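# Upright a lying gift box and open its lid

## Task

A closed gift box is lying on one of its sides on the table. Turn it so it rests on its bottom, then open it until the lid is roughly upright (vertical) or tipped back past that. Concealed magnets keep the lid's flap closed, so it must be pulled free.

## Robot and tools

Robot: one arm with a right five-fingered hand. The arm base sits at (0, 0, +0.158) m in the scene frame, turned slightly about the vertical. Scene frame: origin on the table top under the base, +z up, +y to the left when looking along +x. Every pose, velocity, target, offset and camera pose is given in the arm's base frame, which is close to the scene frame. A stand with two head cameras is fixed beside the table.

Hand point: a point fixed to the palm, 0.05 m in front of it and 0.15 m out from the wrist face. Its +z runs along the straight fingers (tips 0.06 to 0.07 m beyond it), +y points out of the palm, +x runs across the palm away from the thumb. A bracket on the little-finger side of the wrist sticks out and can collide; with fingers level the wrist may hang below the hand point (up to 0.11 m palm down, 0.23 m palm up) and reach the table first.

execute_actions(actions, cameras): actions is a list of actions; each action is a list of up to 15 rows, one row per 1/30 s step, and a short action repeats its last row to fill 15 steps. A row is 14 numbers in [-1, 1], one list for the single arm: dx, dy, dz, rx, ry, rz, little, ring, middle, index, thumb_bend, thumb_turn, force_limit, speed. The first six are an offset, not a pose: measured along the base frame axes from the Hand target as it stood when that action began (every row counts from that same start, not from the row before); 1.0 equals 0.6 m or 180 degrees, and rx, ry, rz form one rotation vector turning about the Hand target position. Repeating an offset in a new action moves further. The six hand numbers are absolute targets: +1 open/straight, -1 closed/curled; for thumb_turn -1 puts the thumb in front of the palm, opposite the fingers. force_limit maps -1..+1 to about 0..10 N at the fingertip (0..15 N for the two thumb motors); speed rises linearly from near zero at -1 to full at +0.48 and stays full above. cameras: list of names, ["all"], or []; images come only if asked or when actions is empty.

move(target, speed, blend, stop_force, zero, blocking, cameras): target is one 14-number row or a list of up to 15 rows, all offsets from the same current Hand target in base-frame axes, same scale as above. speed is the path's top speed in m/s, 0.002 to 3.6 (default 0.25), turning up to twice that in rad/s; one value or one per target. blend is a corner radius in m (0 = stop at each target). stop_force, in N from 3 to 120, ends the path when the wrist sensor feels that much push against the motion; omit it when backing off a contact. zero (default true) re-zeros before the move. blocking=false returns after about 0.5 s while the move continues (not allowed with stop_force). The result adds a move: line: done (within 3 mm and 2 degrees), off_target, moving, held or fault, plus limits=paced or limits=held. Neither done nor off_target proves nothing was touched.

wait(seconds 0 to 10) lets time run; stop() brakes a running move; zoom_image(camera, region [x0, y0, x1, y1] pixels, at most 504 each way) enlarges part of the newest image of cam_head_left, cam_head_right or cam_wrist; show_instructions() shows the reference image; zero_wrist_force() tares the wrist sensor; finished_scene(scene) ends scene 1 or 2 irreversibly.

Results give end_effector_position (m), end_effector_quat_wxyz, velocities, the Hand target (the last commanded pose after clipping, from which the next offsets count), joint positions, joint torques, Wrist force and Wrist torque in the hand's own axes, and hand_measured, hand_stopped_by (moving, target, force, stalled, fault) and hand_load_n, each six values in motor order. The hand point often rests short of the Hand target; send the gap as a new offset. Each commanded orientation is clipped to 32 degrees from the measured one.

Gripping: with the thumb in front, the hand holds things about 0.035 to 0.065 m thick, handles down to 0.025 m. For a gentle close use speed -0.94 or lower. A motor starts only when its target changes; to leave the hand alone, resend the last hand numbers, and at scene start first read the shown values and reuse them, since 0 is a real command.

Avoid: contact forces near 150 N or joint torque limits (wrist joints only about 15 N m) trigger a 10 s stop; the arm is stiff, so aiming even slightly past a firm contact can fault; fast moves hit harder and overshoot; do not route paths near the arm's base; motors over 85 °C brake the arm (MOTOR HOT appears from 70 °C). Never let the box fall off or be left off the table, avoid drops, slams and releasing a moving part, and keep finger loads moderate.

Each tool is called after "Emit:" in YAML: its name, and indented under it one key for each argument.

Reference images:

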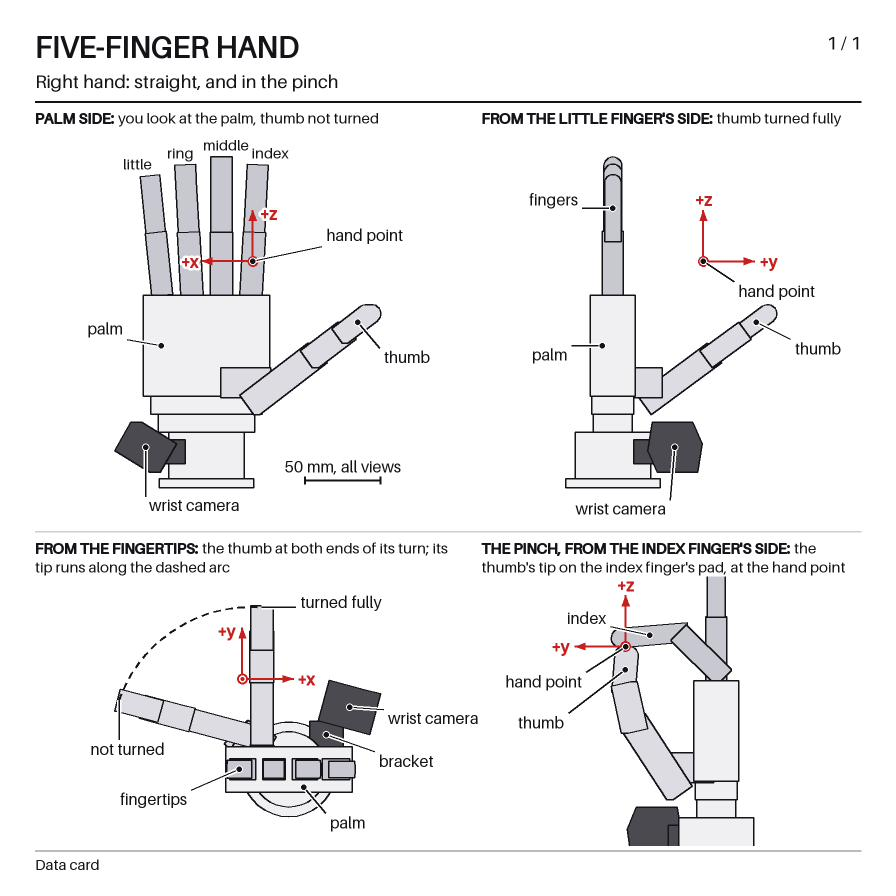

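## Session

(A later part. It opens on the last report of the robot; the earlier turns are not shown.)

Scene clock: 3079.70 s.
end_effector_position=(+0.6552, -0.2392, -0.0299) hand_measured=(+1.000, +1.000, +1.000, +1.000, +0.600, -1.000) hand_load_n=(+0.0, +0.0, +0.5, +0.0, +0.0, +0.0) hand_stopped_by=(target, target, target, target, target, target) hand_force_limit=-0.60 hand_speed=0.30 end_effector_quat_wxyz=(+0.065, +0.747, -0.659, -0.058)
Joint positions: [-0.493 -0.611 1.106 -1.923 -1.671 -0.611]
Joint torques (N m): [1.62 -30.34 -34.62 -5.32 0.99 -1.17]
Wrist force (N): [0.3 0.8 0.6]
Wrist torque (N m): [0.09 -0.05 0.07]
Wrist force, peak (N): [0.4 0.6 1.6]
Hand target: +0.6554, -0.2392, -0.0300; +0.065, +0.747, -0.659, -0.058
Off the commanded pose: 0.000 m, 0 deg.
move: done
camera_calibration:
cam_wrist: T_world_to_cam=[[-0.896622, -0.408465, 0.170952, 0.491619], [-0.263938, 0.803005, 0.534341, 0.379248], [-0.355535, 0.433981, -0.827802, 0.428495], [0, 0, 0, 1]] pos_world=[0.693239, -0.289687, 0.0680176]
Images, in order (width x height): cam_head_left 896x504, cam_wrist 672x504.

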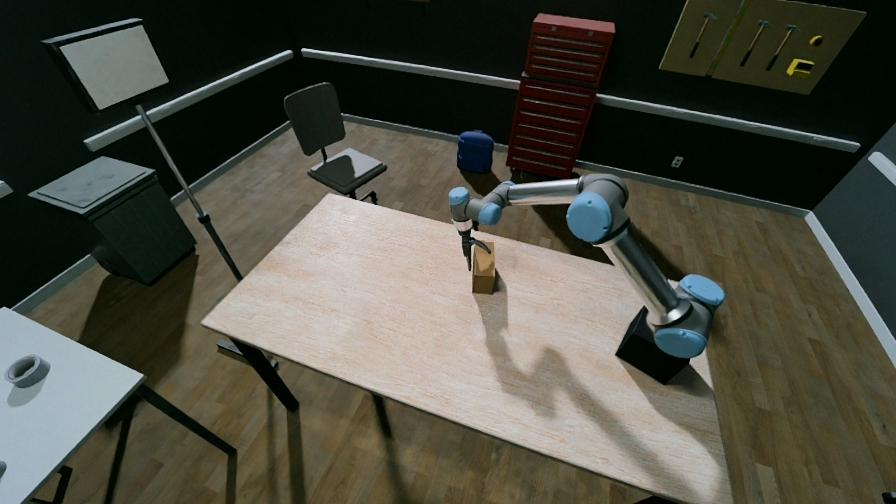

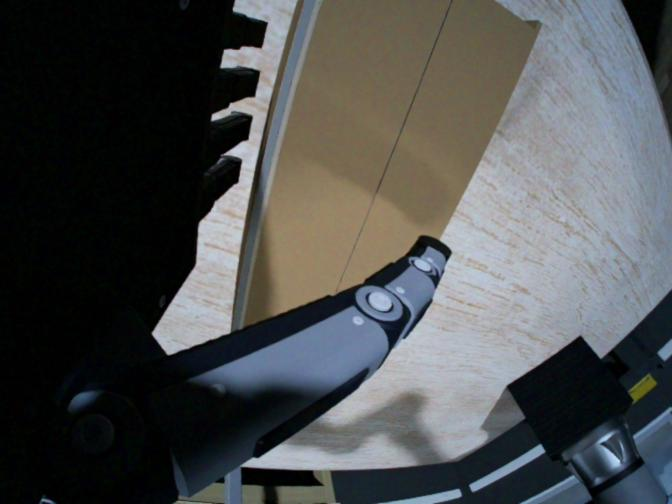

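Emit:
move:
  target: [0.006, 0.001, -0.06, 0, 0, 0, 1, 1, 1, 1, 0.6, -1, -0.6, 0.3]
  speed: 0.02
  stop_force: 4
  cameras: ["cam_head_left", "cam_wrist"]

Emit:
zoom_image:
  camera: "cam_head_left"
  region: [430, 200, 530, 310]

Scene clock: 3091.80 s.
end_effector_position=(+0.6577, -0.2388, -0.0529) hand_measured=(+1.000, +1.000, +1.000, +1.000, +0.602, -1.000) hand_load_n=(+0.0, +0.0, +0.0, +0.0, +3.5, -1.0) hand_stopped_by=(target, target, target, target, target, target) hand_force_limit=-0.60 hand_speed=0.30 end_effector_quat_wxyz=(+0.065, +0.747, -0.659, -0.058)
Joint positions: [-0.491 -0.577 1.103 -1.954 -1.67 -0.609]
Joint torques (N m): [-5.83 -78.84 -2.1 1.29 0.37 -0.88]
Wrist force (N): [1.2 2.1 -1.8]
Wrist torque (N m): [0.10 -0.01 0.08]
Wrist force, peak (N): [-0.7 -0.4 -8.2]
Hand target: +0.6577, -0.2388, -0.0529; +0.065, +0.747, -0.659, -0.058 (not the last commanded pose)
Off the commanded pose: 0.013 m, 0 deg.
move: contact
camera_calibration:
cam_wrist: T_world_to_cam=[[-0.896628, -0.408534, 0.170756, 0.497949], [-0.264195, 0.803079, 0.534102, 0.392088], [-0.355329, 0.433778, -0.827996, 0.409977], [0, 0, 0, 1]] pos_world=[0.695739, -0.289287, 0.0450167]
Images, in order (width x height): cam_head_left 896x504, cam_wrist 672x504.

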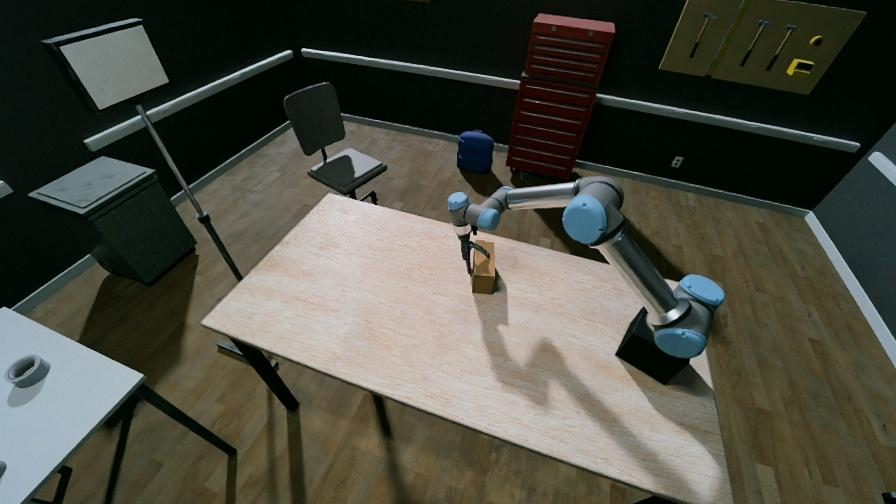

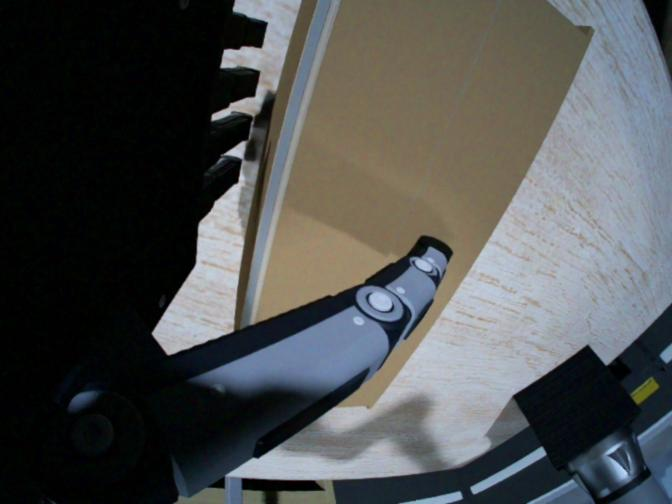

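Scaled by 4.582 from the camera's 896x504 image, which has a finer 1280x720 frame.

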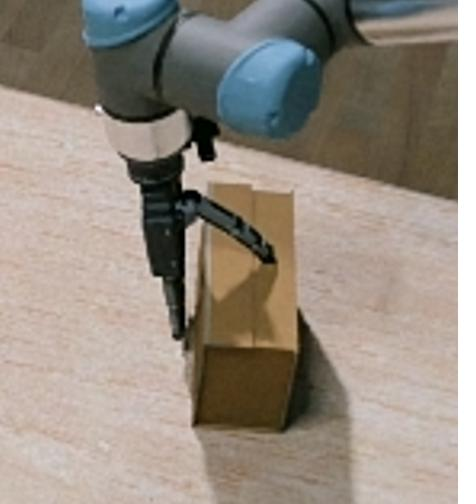

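Emit:
move:
  target:
    - [0, 0, 0.015, 0, 0, 0, 1, 1, 1, 1, 0.6, -1, -0.6, 0.3]
    - [-0.0038, -0.0005, 0.01, -0.0065, 0.0552, 0, 1, 1, 1, 1, 0.45, -1, -0.6, 0.3]
  speed: 0.08
  cameras: ["cam_head_left", "cam_wrist"]

Emit:
zoom_image:
  camera: "cam_head_left"
  region: [440, 225, 520, 305]

Scene clock: 3128.63 s.
end_effector_position=(+0.6554, -0.2391, -0.0469) hand_measured=(+1.000, +1.000, +1.000, +1.000, +0.452, -1.000) hand_load_n=(+0.0, +0.0, +0.5, +0.0, +2.5, +0.5) hand_stopped_by=(target, target, target, target, force, target) hand_force_limit=-0.60 hand_speed=0.30 end_effector_quat_wxyz=(+0.129, +0.739, -0.651, -0.115)
Joint positions: [-0.465 -0.483 0.913 -1.706 -1.76 -0.563]
Joint torques (N m): [7.04 -34.25 -33.59 1.56 -0.91 1.51]
Wrist force (N): [0.0 1.2 -0.9]
Wrist torque (N m): [0.19 0.02 -0.01]
Wrist force, peak (N): [1.1 2.3 -2.2]
Hand target: +0.6554, -0.2391, -0.0469; +0.129, +0.739, -0.651, -0.115
Off the commanded pose: 0.000 m, 0 deg.
move: done
camera_calibration:
cam_wrist: T_world_to_cam=[[-0.853011, -0.403381, 0.331144, 0.474927], [-0.169455, 0.814201, 0.555304, 0.330078], [-0.493617, 0.417566, -0.762877, 0.504081], [0, 0, 0, 1]] pos_world=[0.709874, -0.28766, 0.0439891]
Images, in order (width x height): cam_head_left 896x504, cam_wrist 672x504.

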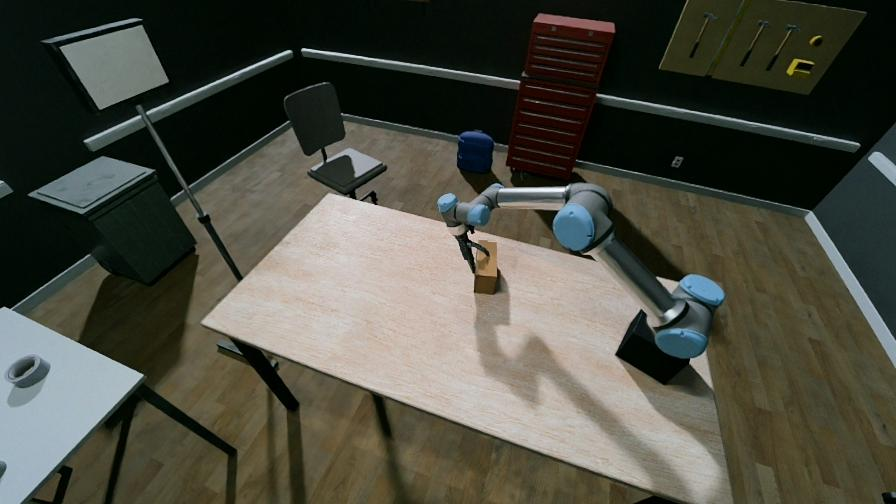

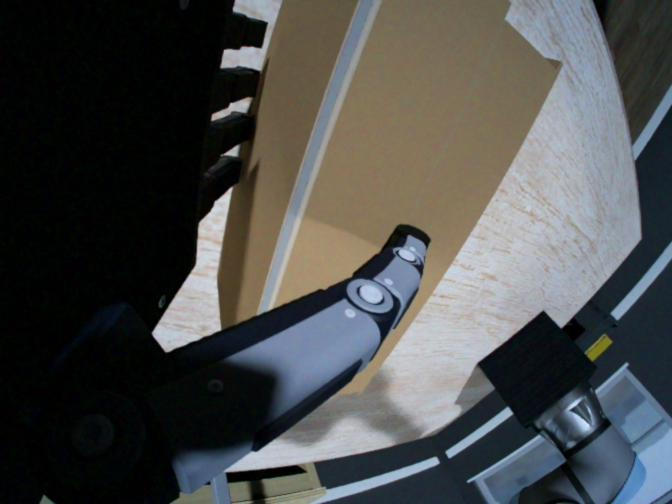

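Scaled by 6.300 from the camera's 896x504 image, which has a finer 1280x720 frame.

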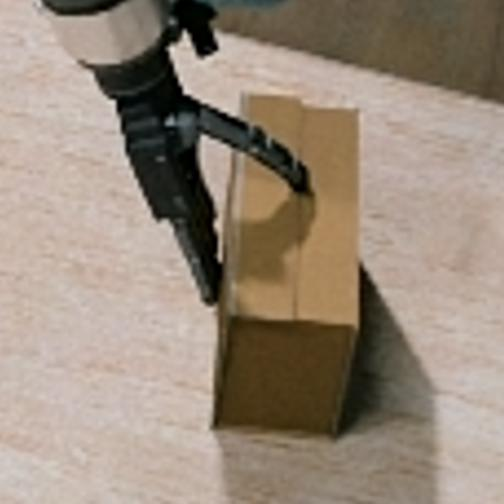

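Emit:
move:
  target: [0, 0, -0.015, 0, 0, 0, 1, 1, 1, 1, 0.45, -1, -0.6, 0.3]
  speed: 0.01
  stop_force: 8

Scene clock: 3138.23 s.
end_effector_position=(+0.6555, -0.2392, -0.0482) hand_measured=(+1.000, +1.000, +1.000, +1.000, +0.454, -1.000) hand_load_n=(+0.0, +0.0, +0.0, +0.0, +9.5, +0.0) hand_stopped_by=(target, target, target, target, force, target) hand_force_limit=-0.60 hand_speed=0.30 end_effector_quat_wxyz=(+0.129, +0.739, -0.651, -0.115)
Joint positions: [-0.465 -0.481 0.913 -1.708 -1.76 -0.563]
Joint torques (N m): [5.83 -76.49 -30.8 1.42 0.56 1.31]
Wrist force (N): [0.4 4.0 -8.8]
Wrist torque (N m): [0.08 0.11 0.05]
Wrist force, peak (N): [0.4 2.7 -11.4]
Hand target: +0.6555, -0.2392, -0.0482; +0.129, +0.739, -0.651, -0.115 (not the last commanded pose)
Off the commanded pose: 0.008 m, 0 deg.
move: contact

Emit:
move:
  target: [0.0051, 0.0006, -0.0018, -0.0026, 0.0221, 0, 1, 1, 1, 1, 0.45, -1, -0.6, 0.3]
  speed: 0.02
  cameras: ["cam_head_left", "cam_wrist"]

Emit:
zoom_image:
  camera: "cam_head_left"
  region: [440, 225, 520, 305]

Scene clock: 3149.60 s.
end_effector_position=(+0.6586, -0.2388, -0.0492) hand_measured=(+1.000, +1.000, +1.000, +1.000, +0.456, -1.000) hand_load_n=(+0.0, +0.0, +1.5, +0.0, +22.0, -0.5) hand_stopped_by=(target, target, target, target, force, target) hand_force_limit=-0.60 hand_speed=0.30 end_effector_quat_wxyz=(+0.155, +0.734, -0.647, -0.138)
Joint positions: [-0.454 -0.422 0.806 -1.597 -1.793 -0.539]
Joint torques (N m): [5.79 -22.9 -22.39 2.72 -0.73 2.09]
Wrist force (N): [1.6 5.2 -21.9]
Wrist torque (N m): [1.43 0.35 0.01]
Wrist force, peak (N): [1.8 5.5 -22.3]
Hand target: +0.6586, -0.2388, -0.0492; +0.155, +0.734, -0.647, -0.138
Off the commanded pose: 0.000 m, 0 deg.
move: done
camera_calibration:
cam_wrist: T_world_to_cam=[[-0.828001, -0.400394, 0.392555, 0.465777], [-0.130959, 0.818808, 0.558931, 0.307617], [-0.545219, 0.411387, -0.730409, 0.537841], [0, 0, 0, 1]] pos_world=[0.71919, -0.286646, 0.0380645]
Images, in order (width x height): cam_head_left 896x504, cam_wrist 672x504.

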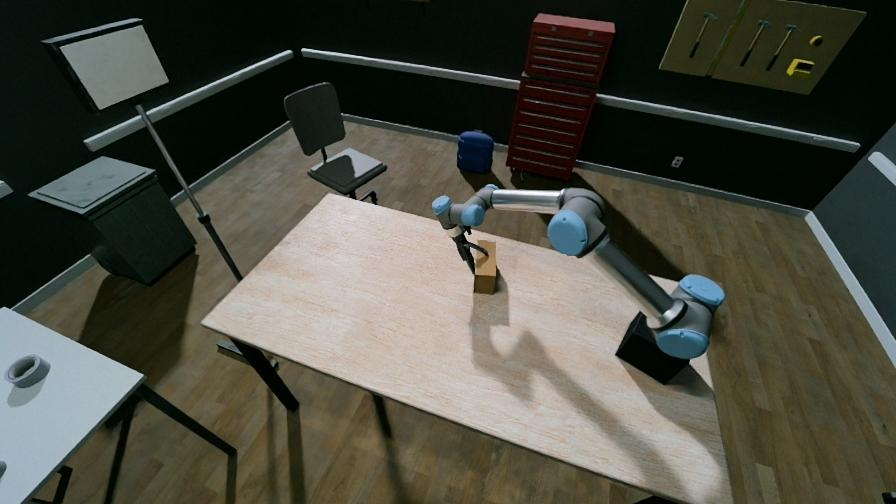

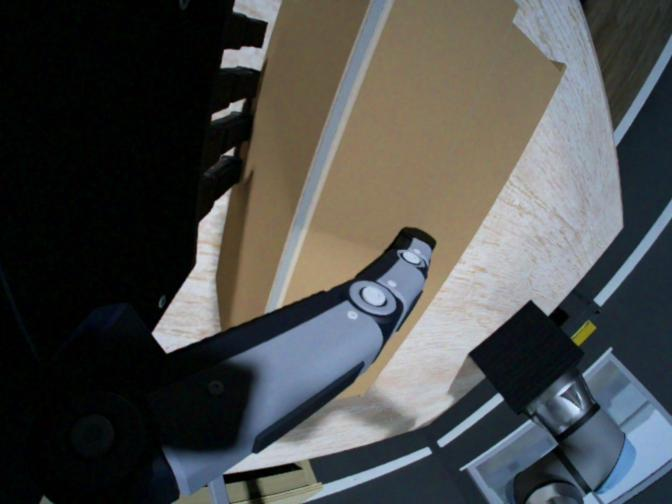

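Scaled by 6.300 from the camera's 896x504 image, which has a finer 1280x720 frame.

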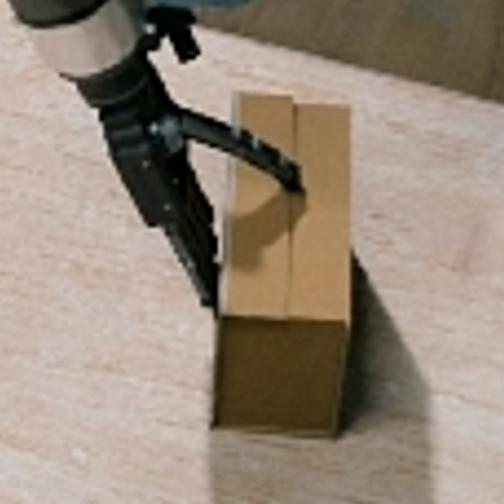

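Emit:
move:
  target: [0.0038, 0.0005, 0.0022, -0.0013, 0.011, 0, 1, 1, 1, 1, 0.45, -1, -0.6, 0.3]
  speed: 0.02
  cameras: ["cam_wrist"]

Scene clock: 3164.37 s.
end_effector_position=(+0.6608, -0.2385, -0.0479) hand_measured=(+1.000, +1.000, +1.000, +1.000, +0.456, -1.000) hand_load_n=(+0.0, +0.0, +2.0, +0.0, +21.0, -1.5) hand_stopped_by=(target, target, target, target, force, target) hand_force_limit=-0.60 hand_speed=0.30 end_effector_quat_wxyz=(+0.167, +0.731, -0.644, -0.149)
Joint positions: [-0.448 -0.39 0.743 -1.534 -1.808 -0.526]
Joint torques (N m): [5.81 -24.13 -25.16 2.87 -1.25 1.99]
Wrist force (N): [1.8 2.8 -17.0]
Wrist torque (N m): [1.12 0.16 -0.10]
Wrist force, peak (N): [1.8 5.6 -22.9]
Hand target: +0.6608, -0.2385, -0.0479; +0.167, +0.731, -0.644, -0.150
Off the commanded pose: 0.000 m, 0 deg.
move: done
camera_calibration:
cam_wrist: T_world_to_cam=[[-0.813845, -0.398762, 0.422664, 0.459743], [-0.111565, 0.82107, 0.559819, 0.294634], [-0.570271, 0.408452, -0.712712, 0.556617], [0, 0, 0, 1]] pos_world=[0.724453, -0.285939, 0.0374494]
Images, in order (width x height): cam_wrist 672x504.

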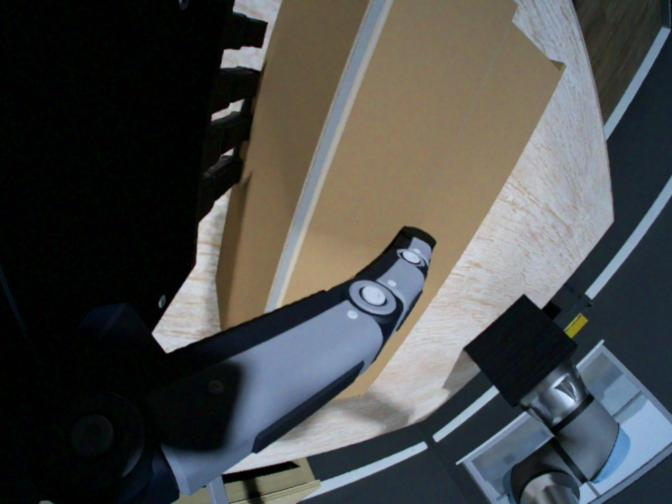

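Emit:
move:
  target: [0.005, 0.0006, 0.0008, 0, 0, 0, 1, 1, 1, 1, 0.45, -1, -0.6, 0.3]
  speed: 0.02
  cameras: ["cam_head_left"]

Emit:
zoom_image:
  camera: "cam_head_left"
  region: [440, 225, 520, 305]

Scene clock: 3172.83 s.
end_effector_position=(+0.6638, -0.2381, -0.0474) hand_measured=(+1.000, +1.000, +1.000, +1.000, +0.456, -1.000) hand_load_n=(+0.0, +0.0, +0.0, +0.0, +20.5, +5.5) hand_stopped_by=(target, target, target, target, force, target) hand_force_limit=-0.60 hand_speed=0.30 end_effector_quat_wxyz=(+0.167, +0.731, -0.644, -0.149)
Joint positions: [-0.446 -0.381 0.723 -1.523 -1.807 -0.525]
Joint torques (N m): [6.01 -29.55 -32.92 0.63 1.06 1.41]
Wrist force (N): [-3.2 13.1 -9.6]
Wrist torque (N m): [0.45 0.10 0.32]
Wrist force, peak (N): [1.6 3.0 -17.3]
Hand target: +0.6638, -0.2381, -0.0474; +0.167, +0.731, -0.644, -0.150
Off the commanded pose: 0.000 m, 0 deg.
move: done
Images, in order (width x height): cam_head_left 896x504.

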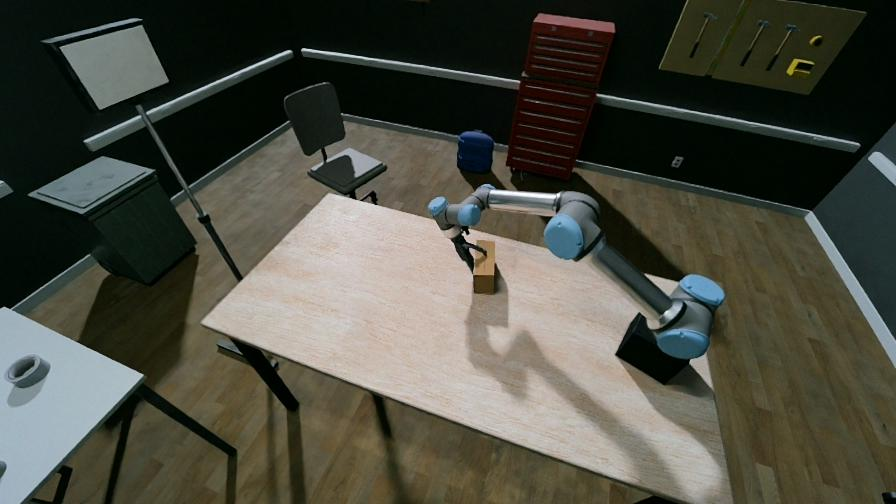

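Scaled by 6.300 from the camera's 896x504 image, which has a finer 1280x720 frame.

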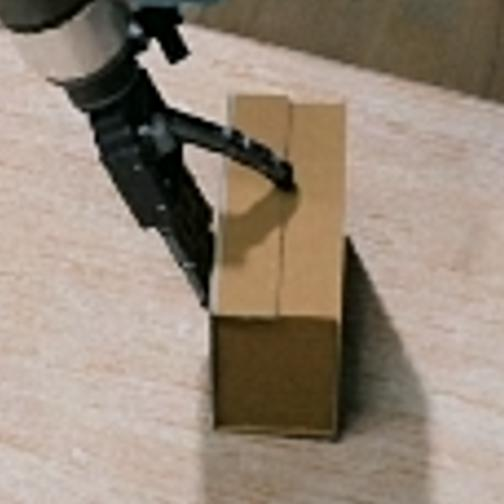

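Emit:
move:
  target:
    - [-0.006, -0.0007, 0.001, 0, 0, 0, 1, 1, 1, 1, 0.45, -1, -0.6, 0.3]
    - [-0.006, -0.0007, 0.012, 0, 0, 0, 1, 1, 1, 1, 0.45, -1, -0.6, 0.3]
    - [-0.0062, -0.0007, 0.0125, 0, 0, 0, 1, 1, 1, 1, 1, -1, -0.6, 0.3]
    - [-0.136, -0.016, 0.0125, 0, 0, 0, 1, 1, 1, 1, 1, -1, -0.6, 0.3]
    - [-0.12, -0.014, 0.25, 0, 0, 0, 1, 1, 1, 1, 1, -1, -0.6, 0.3]
  speed: [0.03, 0.03, 0.05, 0.08, 0.25]
  cameras: ["cam_head_left", "cam_wrist"]

Emit:
zoom_image:
  camera: "cam_head_left"
  region: [440, 215, 540, 305]

Scene clock: 3337.60 s.
end_effector_position=(+0.5918, -0.2465, +0.1025) hand_measured=(+1.000, +1.000, +1.000, +1.000, +1.000, -1.000) hand_load_n=(+0.0, +0.0, +0.0, +0.0, +0.0, +0.0) hand_stopped_by=(target, target, target, target, target, target) hand_force_limit=-0.60 hand_speed=0.30 end_effector_quat_wxyz=(+0.167, +0.731, -0.644, -0.149)
Joint positions: [-0.494 -0.722 0.994 -1.465 -1.826 -0.571]
Joint torques (N m): [6.6 -78.28 -35.83 1.4 1 0.94]
Wrist force (N): [-0.1 0.5 0.9]
Wrist torque (N m): [0.00 0.00 0.06]
Wrist force, peak (N): [-2.9 13.7 -10.6]
Hand target: +0.5918, -0.2465, +0.1026; +0.167, +0.731, -0.644, -0.150
Off the commanded pose: 0.000 m, 0 deg.
move: done
camera_calibration:
cam_wrist: T_world_to_cam=[[-0.813854, -0.398696, 0.42271, 0.336845], [-0.111498, 0.821103, 0.559784, 0.20928], [-0.570272, 0.408451, -0.712711, 0.627729], [0, 0, 0, 1]] pos_world=[0.655453, -0.293938, 0.18785]
Images, in order (width x height): cam_head_left 896x504, cam_wrist 672x504.

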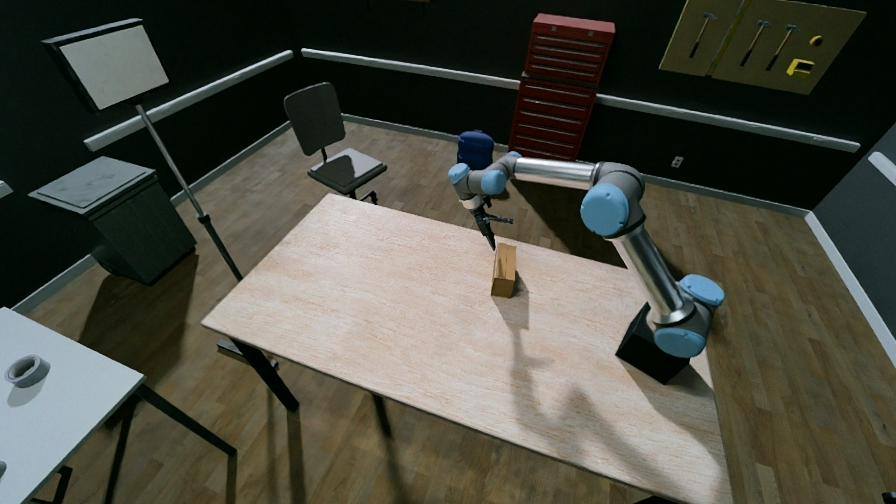

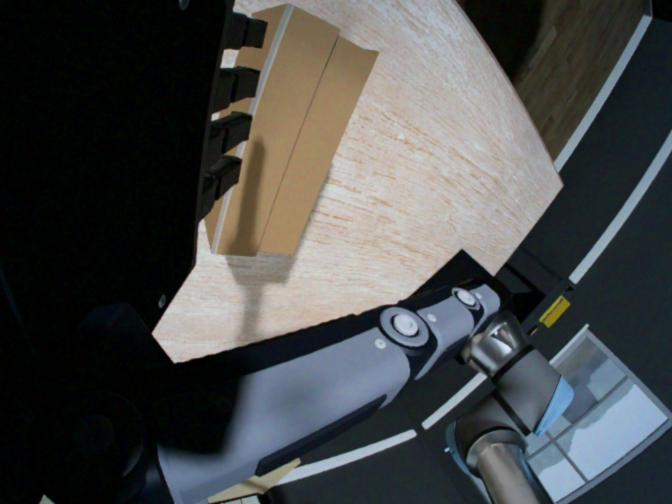

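Scaled by 5.040 from the camera's 896x504 image, which has a finer 1280x720 frame.

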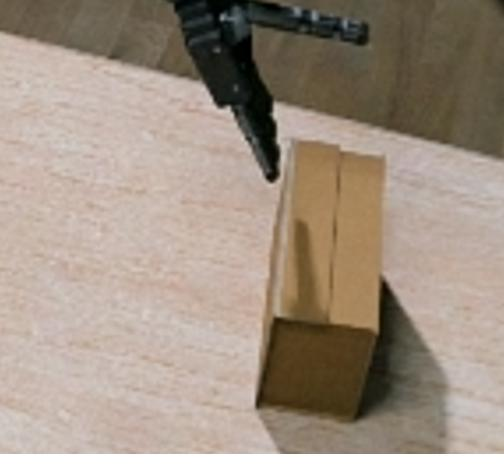

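Emit:
move:
  target: [0, 0, 0.0958, 0.0169, -0.1434, 0, 0.23, 0.23, 0.15, -0.2, 1, -1, -0.6, 0.3]
  speed: 0.4

Emit:
move:
  target: [0, 0, 0, 0, 0, 0.9722, 0.23, 0.23, 0.15, -0.2, 1, -1, -0.6, 0.3]
  speed: 0.6

Emit:
move:
  target: [-0.0547, -0.0542, -0.1667, -0.0137, 0.3609, 0, 0.23, 0.23, 0.15, -0.2, 1, -1, -0.6, 0.3]
  speed: 0.4
  cameras: ["all"]

Emit:
zoom_image:
  camera: "cam_head_left"
  region: [440, 205, 560, 305]

Scene clock: 3371.07 s.
end_effector_position=(+0.5918, -0.2465, +0.1600) hand_measured=(+0.230, +0.230, +0.150, -0.200, +1.000, -1.000) hand_load_n=(+0.0, +0.0, +0.0, +0.0, +0.0, +0.0) hand_stopped_by=(target, target, target, target, target, target) hand_force_limit=-0.60 hand_speed=0.30 end_effector_quat_wxyz=(+0.000, +0.750, -0.661, +0.001)
Joint positions: [-0.579 -1.023 1.322 -1.87 -1.571 -0.705]
Joint torques (N m): [-8.12 -66.31 -3.65 -5.51 1.14 -1.35]
Wrist force (N): [0.1 1.1 0.1]
Wrist torque (N m): [0.14 0.01 0.05]
Wrist force, peak (N): [-2.7 -2.1 1.0]
Hand target: +0.5918, -0.2465, +0.1600; +0.000, +0.750, -0.661, +0.001
Off the commanded pose: 0.000 m, 0 deg.
move: done

Scene clock: 3374.50 s.
end_effector_position=(+0.5918, -0.2465, +0.1601) hand_measured=(+0.230, +0.230, +0.150, -0.200, +1.000, -1.000) hand_load_n=(+0.0, +0.0, +0.0, +0.0, +0.0, +0.0) hand_stopped_by=(target, target, target, target, target, target) hand_force_limit=-0.60 hand_speed=0.30 end_effector_quat_wxyz=(-0.001, +0.694, +0.720, +0.000)
Joint positions: [-0.625 -1.327 1.76 -2.002 -1.571 -3.804]
Joint torques (N m): [-6.38 -16.43 -35.03 1.19 1.48 -1.29]
Wrist force (N): [0.1 0.6 0.5]
Wrist torque (N m): [0.06 -0.02 0.04]
Wrist force, peak (N): [1.6 2.7 0.5]
Hand target: +0.5918, -0.2465, +0.1600; -0.001, +0.693, +0.720, +0.000
Off the commanded pose: 0.000 m, 0 deg.
move: done

Scene clock: 3376.80 s.
end_effector_position=(+0.5590, -0.2790, +0.0600) hand_measured=(+0.230, +0.230, +0.150, -0.200, +1.000, -1.000) hand_load_n=(+0.0, +0.0, +0.0, +0.0, +0.0, +0.0) hand_stopped_by=(target, target, target, target, target, target) hand_force_limit=-0.60 hand_speed=0.30 end_effector_quat_wxyz=(-0.373, +0.585, +0.607, -0.387)
Joint positions: [-0.475 -0.579 0.802 -0.714 -2.031 -3.375]
Joint torques (N m): [-1.16 -35.24 -33.69 3.2 1.12 1.59]
Wrist force (N): [0.3 2.3 -0.4]
Wrist torque (N m): [0.26 -0.08 -0.03]
Wrist force, peak (N): [-0.7 4.9 -1.0]
Hand target: +0.5590, -0.2791, +0.0600; -0.373, +0.585, +0.607, -0.387
Off the commanded pose: 0.000 m, 0 deg.
move: done
camera_calibration:
cam_wrist: T_world_to_cam=[[0.397463, 0.308428, -0.864231, -0.08749], [0.58786, -0.808756, -0.0182711, -0.554946], [-0.704588, -0.500785, -0.502763, 0.400833], [0, 0, 0, 1]] pos_world=[0.643426, -0.221101, 0.115773]

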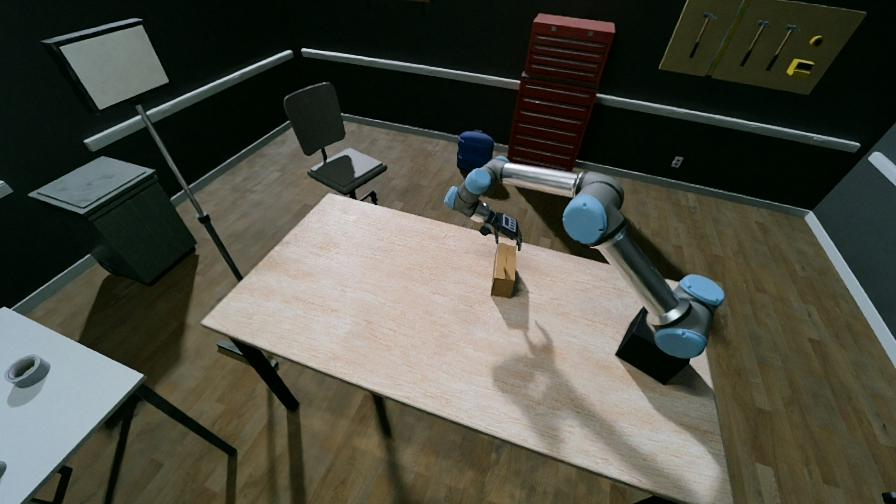

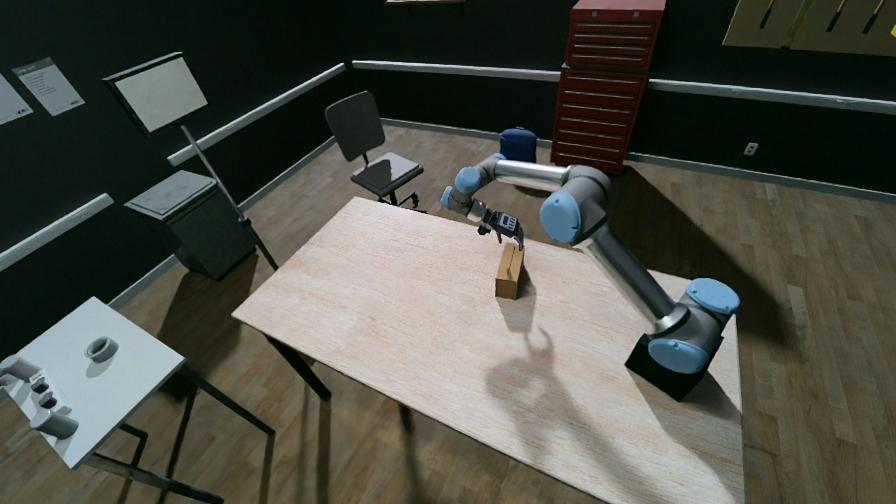

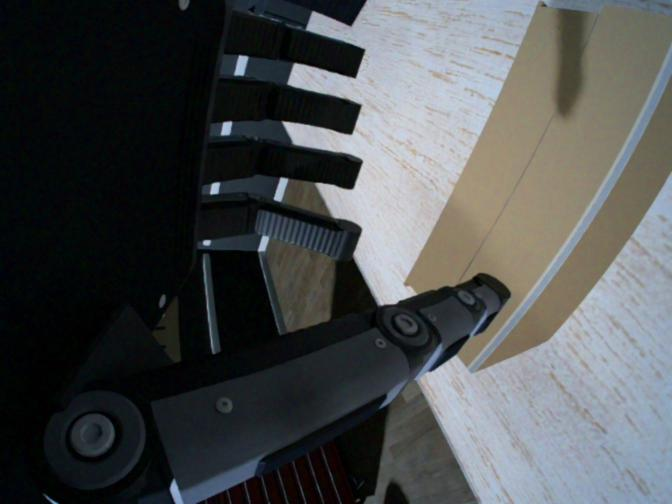

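Scaled by 4.200 from the camera's 896x504 image, which has a finer 1280x720 frame.

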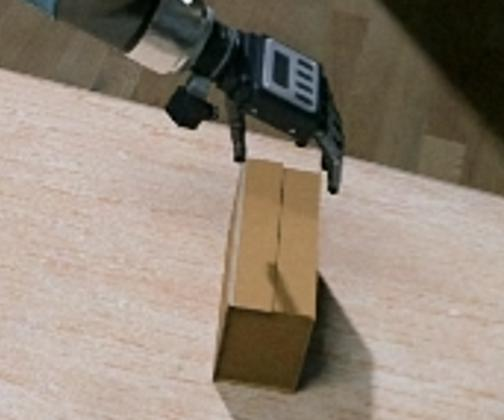

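Emit:
move:
  target: [0, 0, -0.108, 0, 0, 0, 0.23, 0.23, 0.15, -0.2, 1, -1, -0.6, 0.3]
  speed: 0.15
  cameras: ["cam_head_left", "cam_head_right", "cam_wrist"]

Emit:
zoom_image:
  camera: "cam_head_left"
  region: [470, 225, 540, 305]

Emit:
zoom_image:
  camera: "cam_head_right"
  region: [470, 225, 550, 305]

Scene clock: 3388.20 s.
end_effector_position=(+0.5590, -0.2791, -0.0046) hand_measured=(+0.230, +0.230, +0.150, -0.200, +1.000, -1.000) hand_load_n=(+0.0, +0.0, +0.0, +0.0, -2.0, -0.5) hand_stopped_by=(target, target, target, target, target, target) hand_force_limit=-0.60 hand_speed=0.30 end_effector_quat_wxyz=(-0.373, +0.585, +0.607, -0.387)
Joint positions: [-0.475 -0.521 0.861 -0.83 -2.031 -3.375]
Joint torques (N m): [-2.42 -26.26 0.07 -2.97 -0.53 -0.73]
Wrist force (N): [-0.4 -14.8 -8.5]
Wrist torque (N m): [-1.18 0.05 -0.28]
Wrist force, peak (N): [-0.4 -14.8 -8.5]
Hand target: +0.5590, -0.2791, -0.0048; -0.373, +0.585, +0.607, -0.387
Off the commanded pose: 0.000 m, 0 deg.
move: done
camera_calibration:
cam_wrist: T_world_to_cam=[[0.397387, 0.308391, -0.864279, -0.143276], [0.587766, -0.808823, -0.018354, -0.556076], [-0.704708, -0.5007, -0.502678, 0.368446], [0, 0, 0, 1]] pos_world=[0.643426, -0.221101, 0.0511727]

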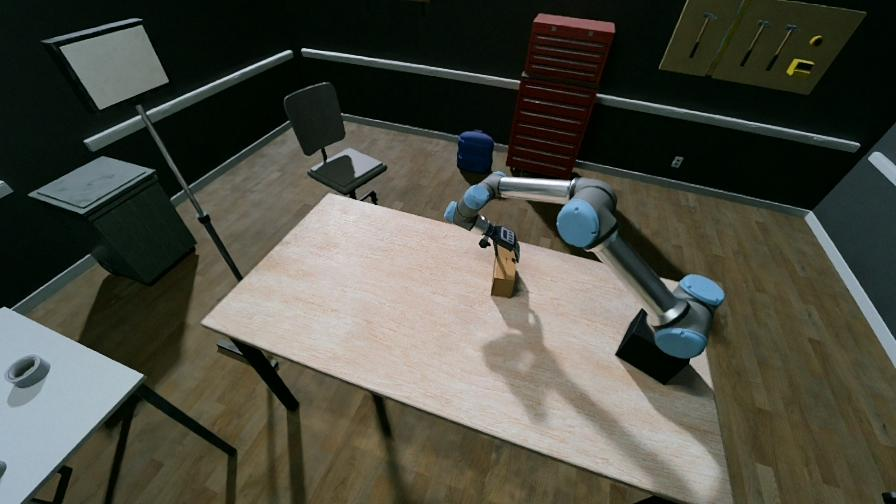

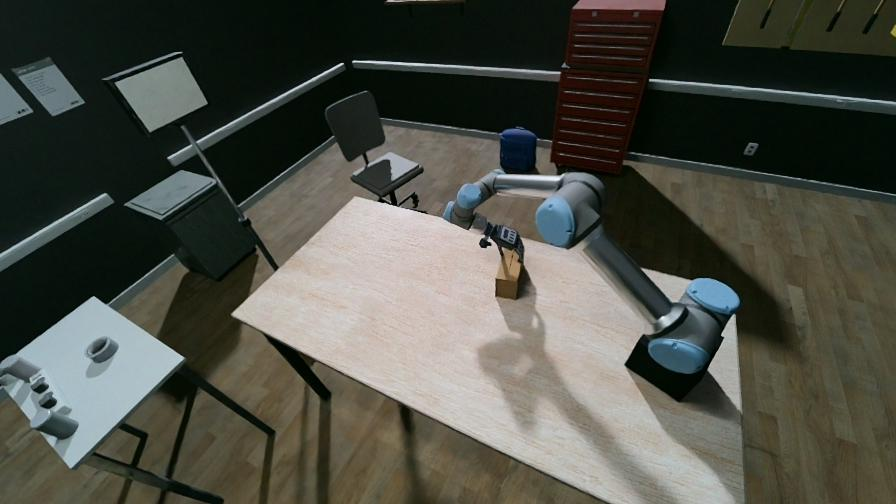

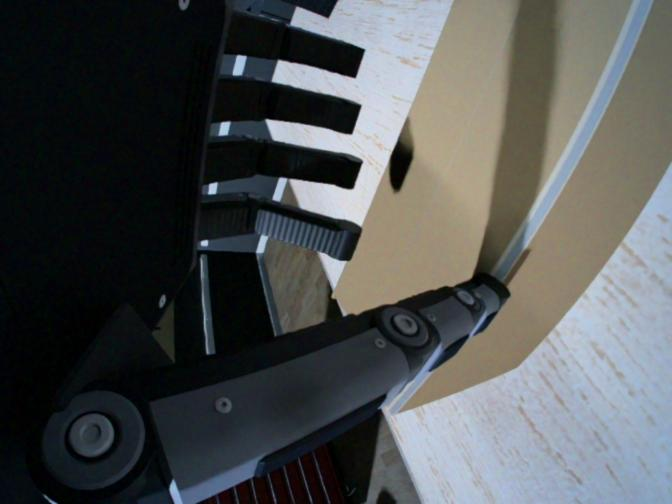

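Scaled by 6.300 from the camera's 896x504 image, which has a finer 1280x720 frame.

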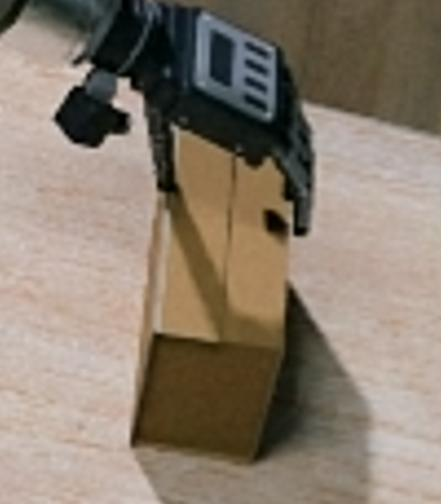

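Scaled by 6.300 from the camera's 896x504 image, which has a finer 1280x720 frame.

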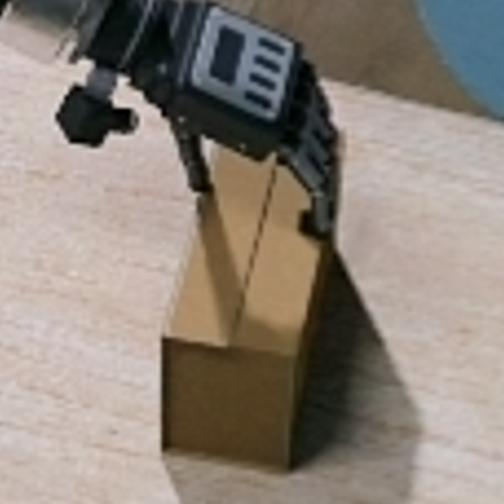

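Emit:
move:
  target: [0,0,0.05,0,0,0,0.23,0.23,0.15,-0.2,1,-1,-0.6,0.3]
  speed: 0.08
  cameras: ["all"]

Scene clock: 3430.60 s.
end_effector_position=(+0.5590, -0.2791, +0.0251) hand_measured=(+0.230, +0.230, +0.150, -0.200, +1.000, -1.000) hand_load_n=(+0.0, +0.0, +0.0, +0.0, +0.0, +0.0) hand_stopped_by=(target, target, target, target, target, target) hand_force_limit=-0.60 hand_speed=0.30 end_effector_quat_wxyz=(-0.373, +0.585, +0.607, -0.387)
Joint positions: [-0.475 -0.55 0.838 -0.778 -2.031 -3.375]
Joint torques (N m): [5.84 -79.87 -32.49 2.98 0.35 0.97]
Wrist force (N): [0.0 2.4 -0.3]
Wrist torque (N m): [0.27 -0.05 -0.04]
Wrist force, peak (N): [-0.1 -17.9 -9.8]
Hand target: +0.5590, -0.2791, +0.0252; -0.373, +0.585, +0.607, -0.387
Off the commanded pose: 0.000 m, 0 deg.
move: done
camera_calibration:
cam_wrist: T_world_to_cam=[[0.397293, 0.308517, -0.864278, -0.117519], [0.587828, -0.808774, -0.0184898, -0.555549], [-0.70471, -0.500701, -0.502675, 0.383376], [0, 0, 0, 1]] pos_world=[0.643426, -0.2211, 0.0808725]

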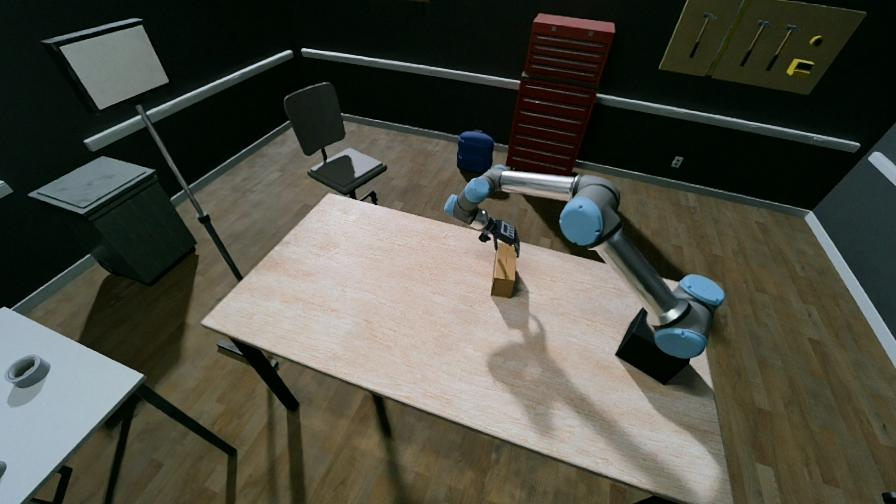

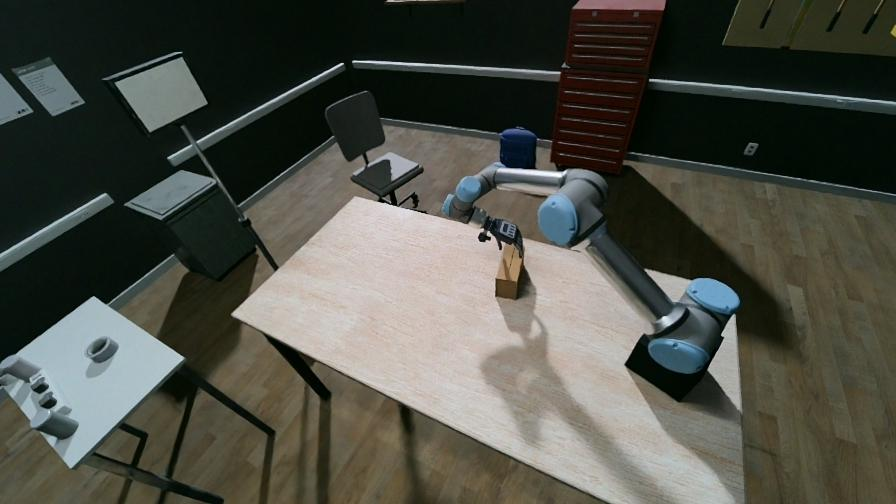

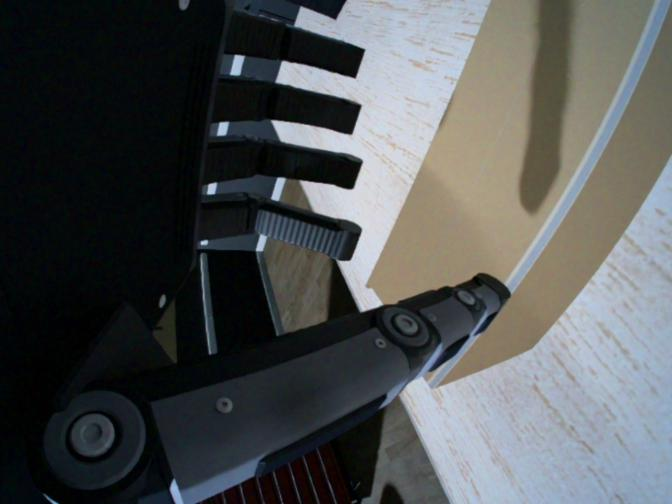

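Emit:
zoom_image:
  camera: "cam_wrist"
  region: [330, 0, 672, 400]

Emit:
zoom_image:
  camera: "cam_head_left"
  region: [455, 205, 545, 305]

Scaled by 1.260 from the camera's 672x504 image, which has a finer 960x720 frame.

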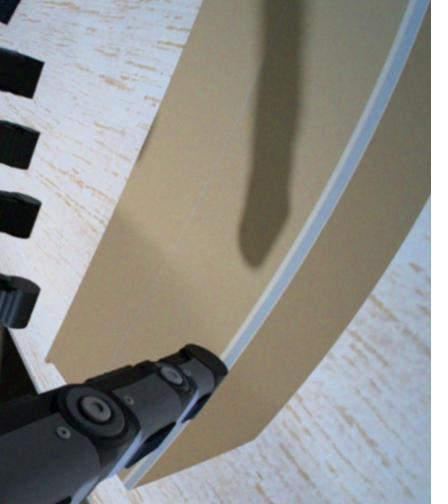

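Scaled by 5.040 from the camera's 896x504 image, which has a finer 1280x720 frame.

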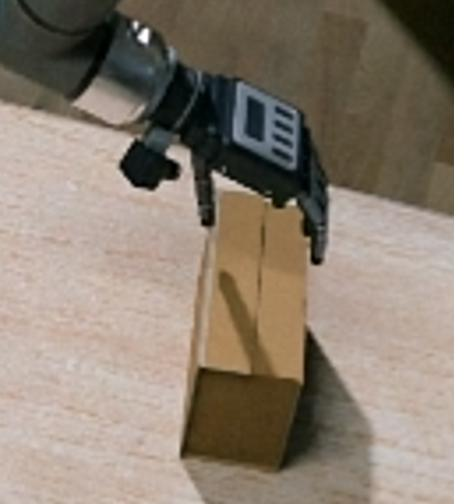

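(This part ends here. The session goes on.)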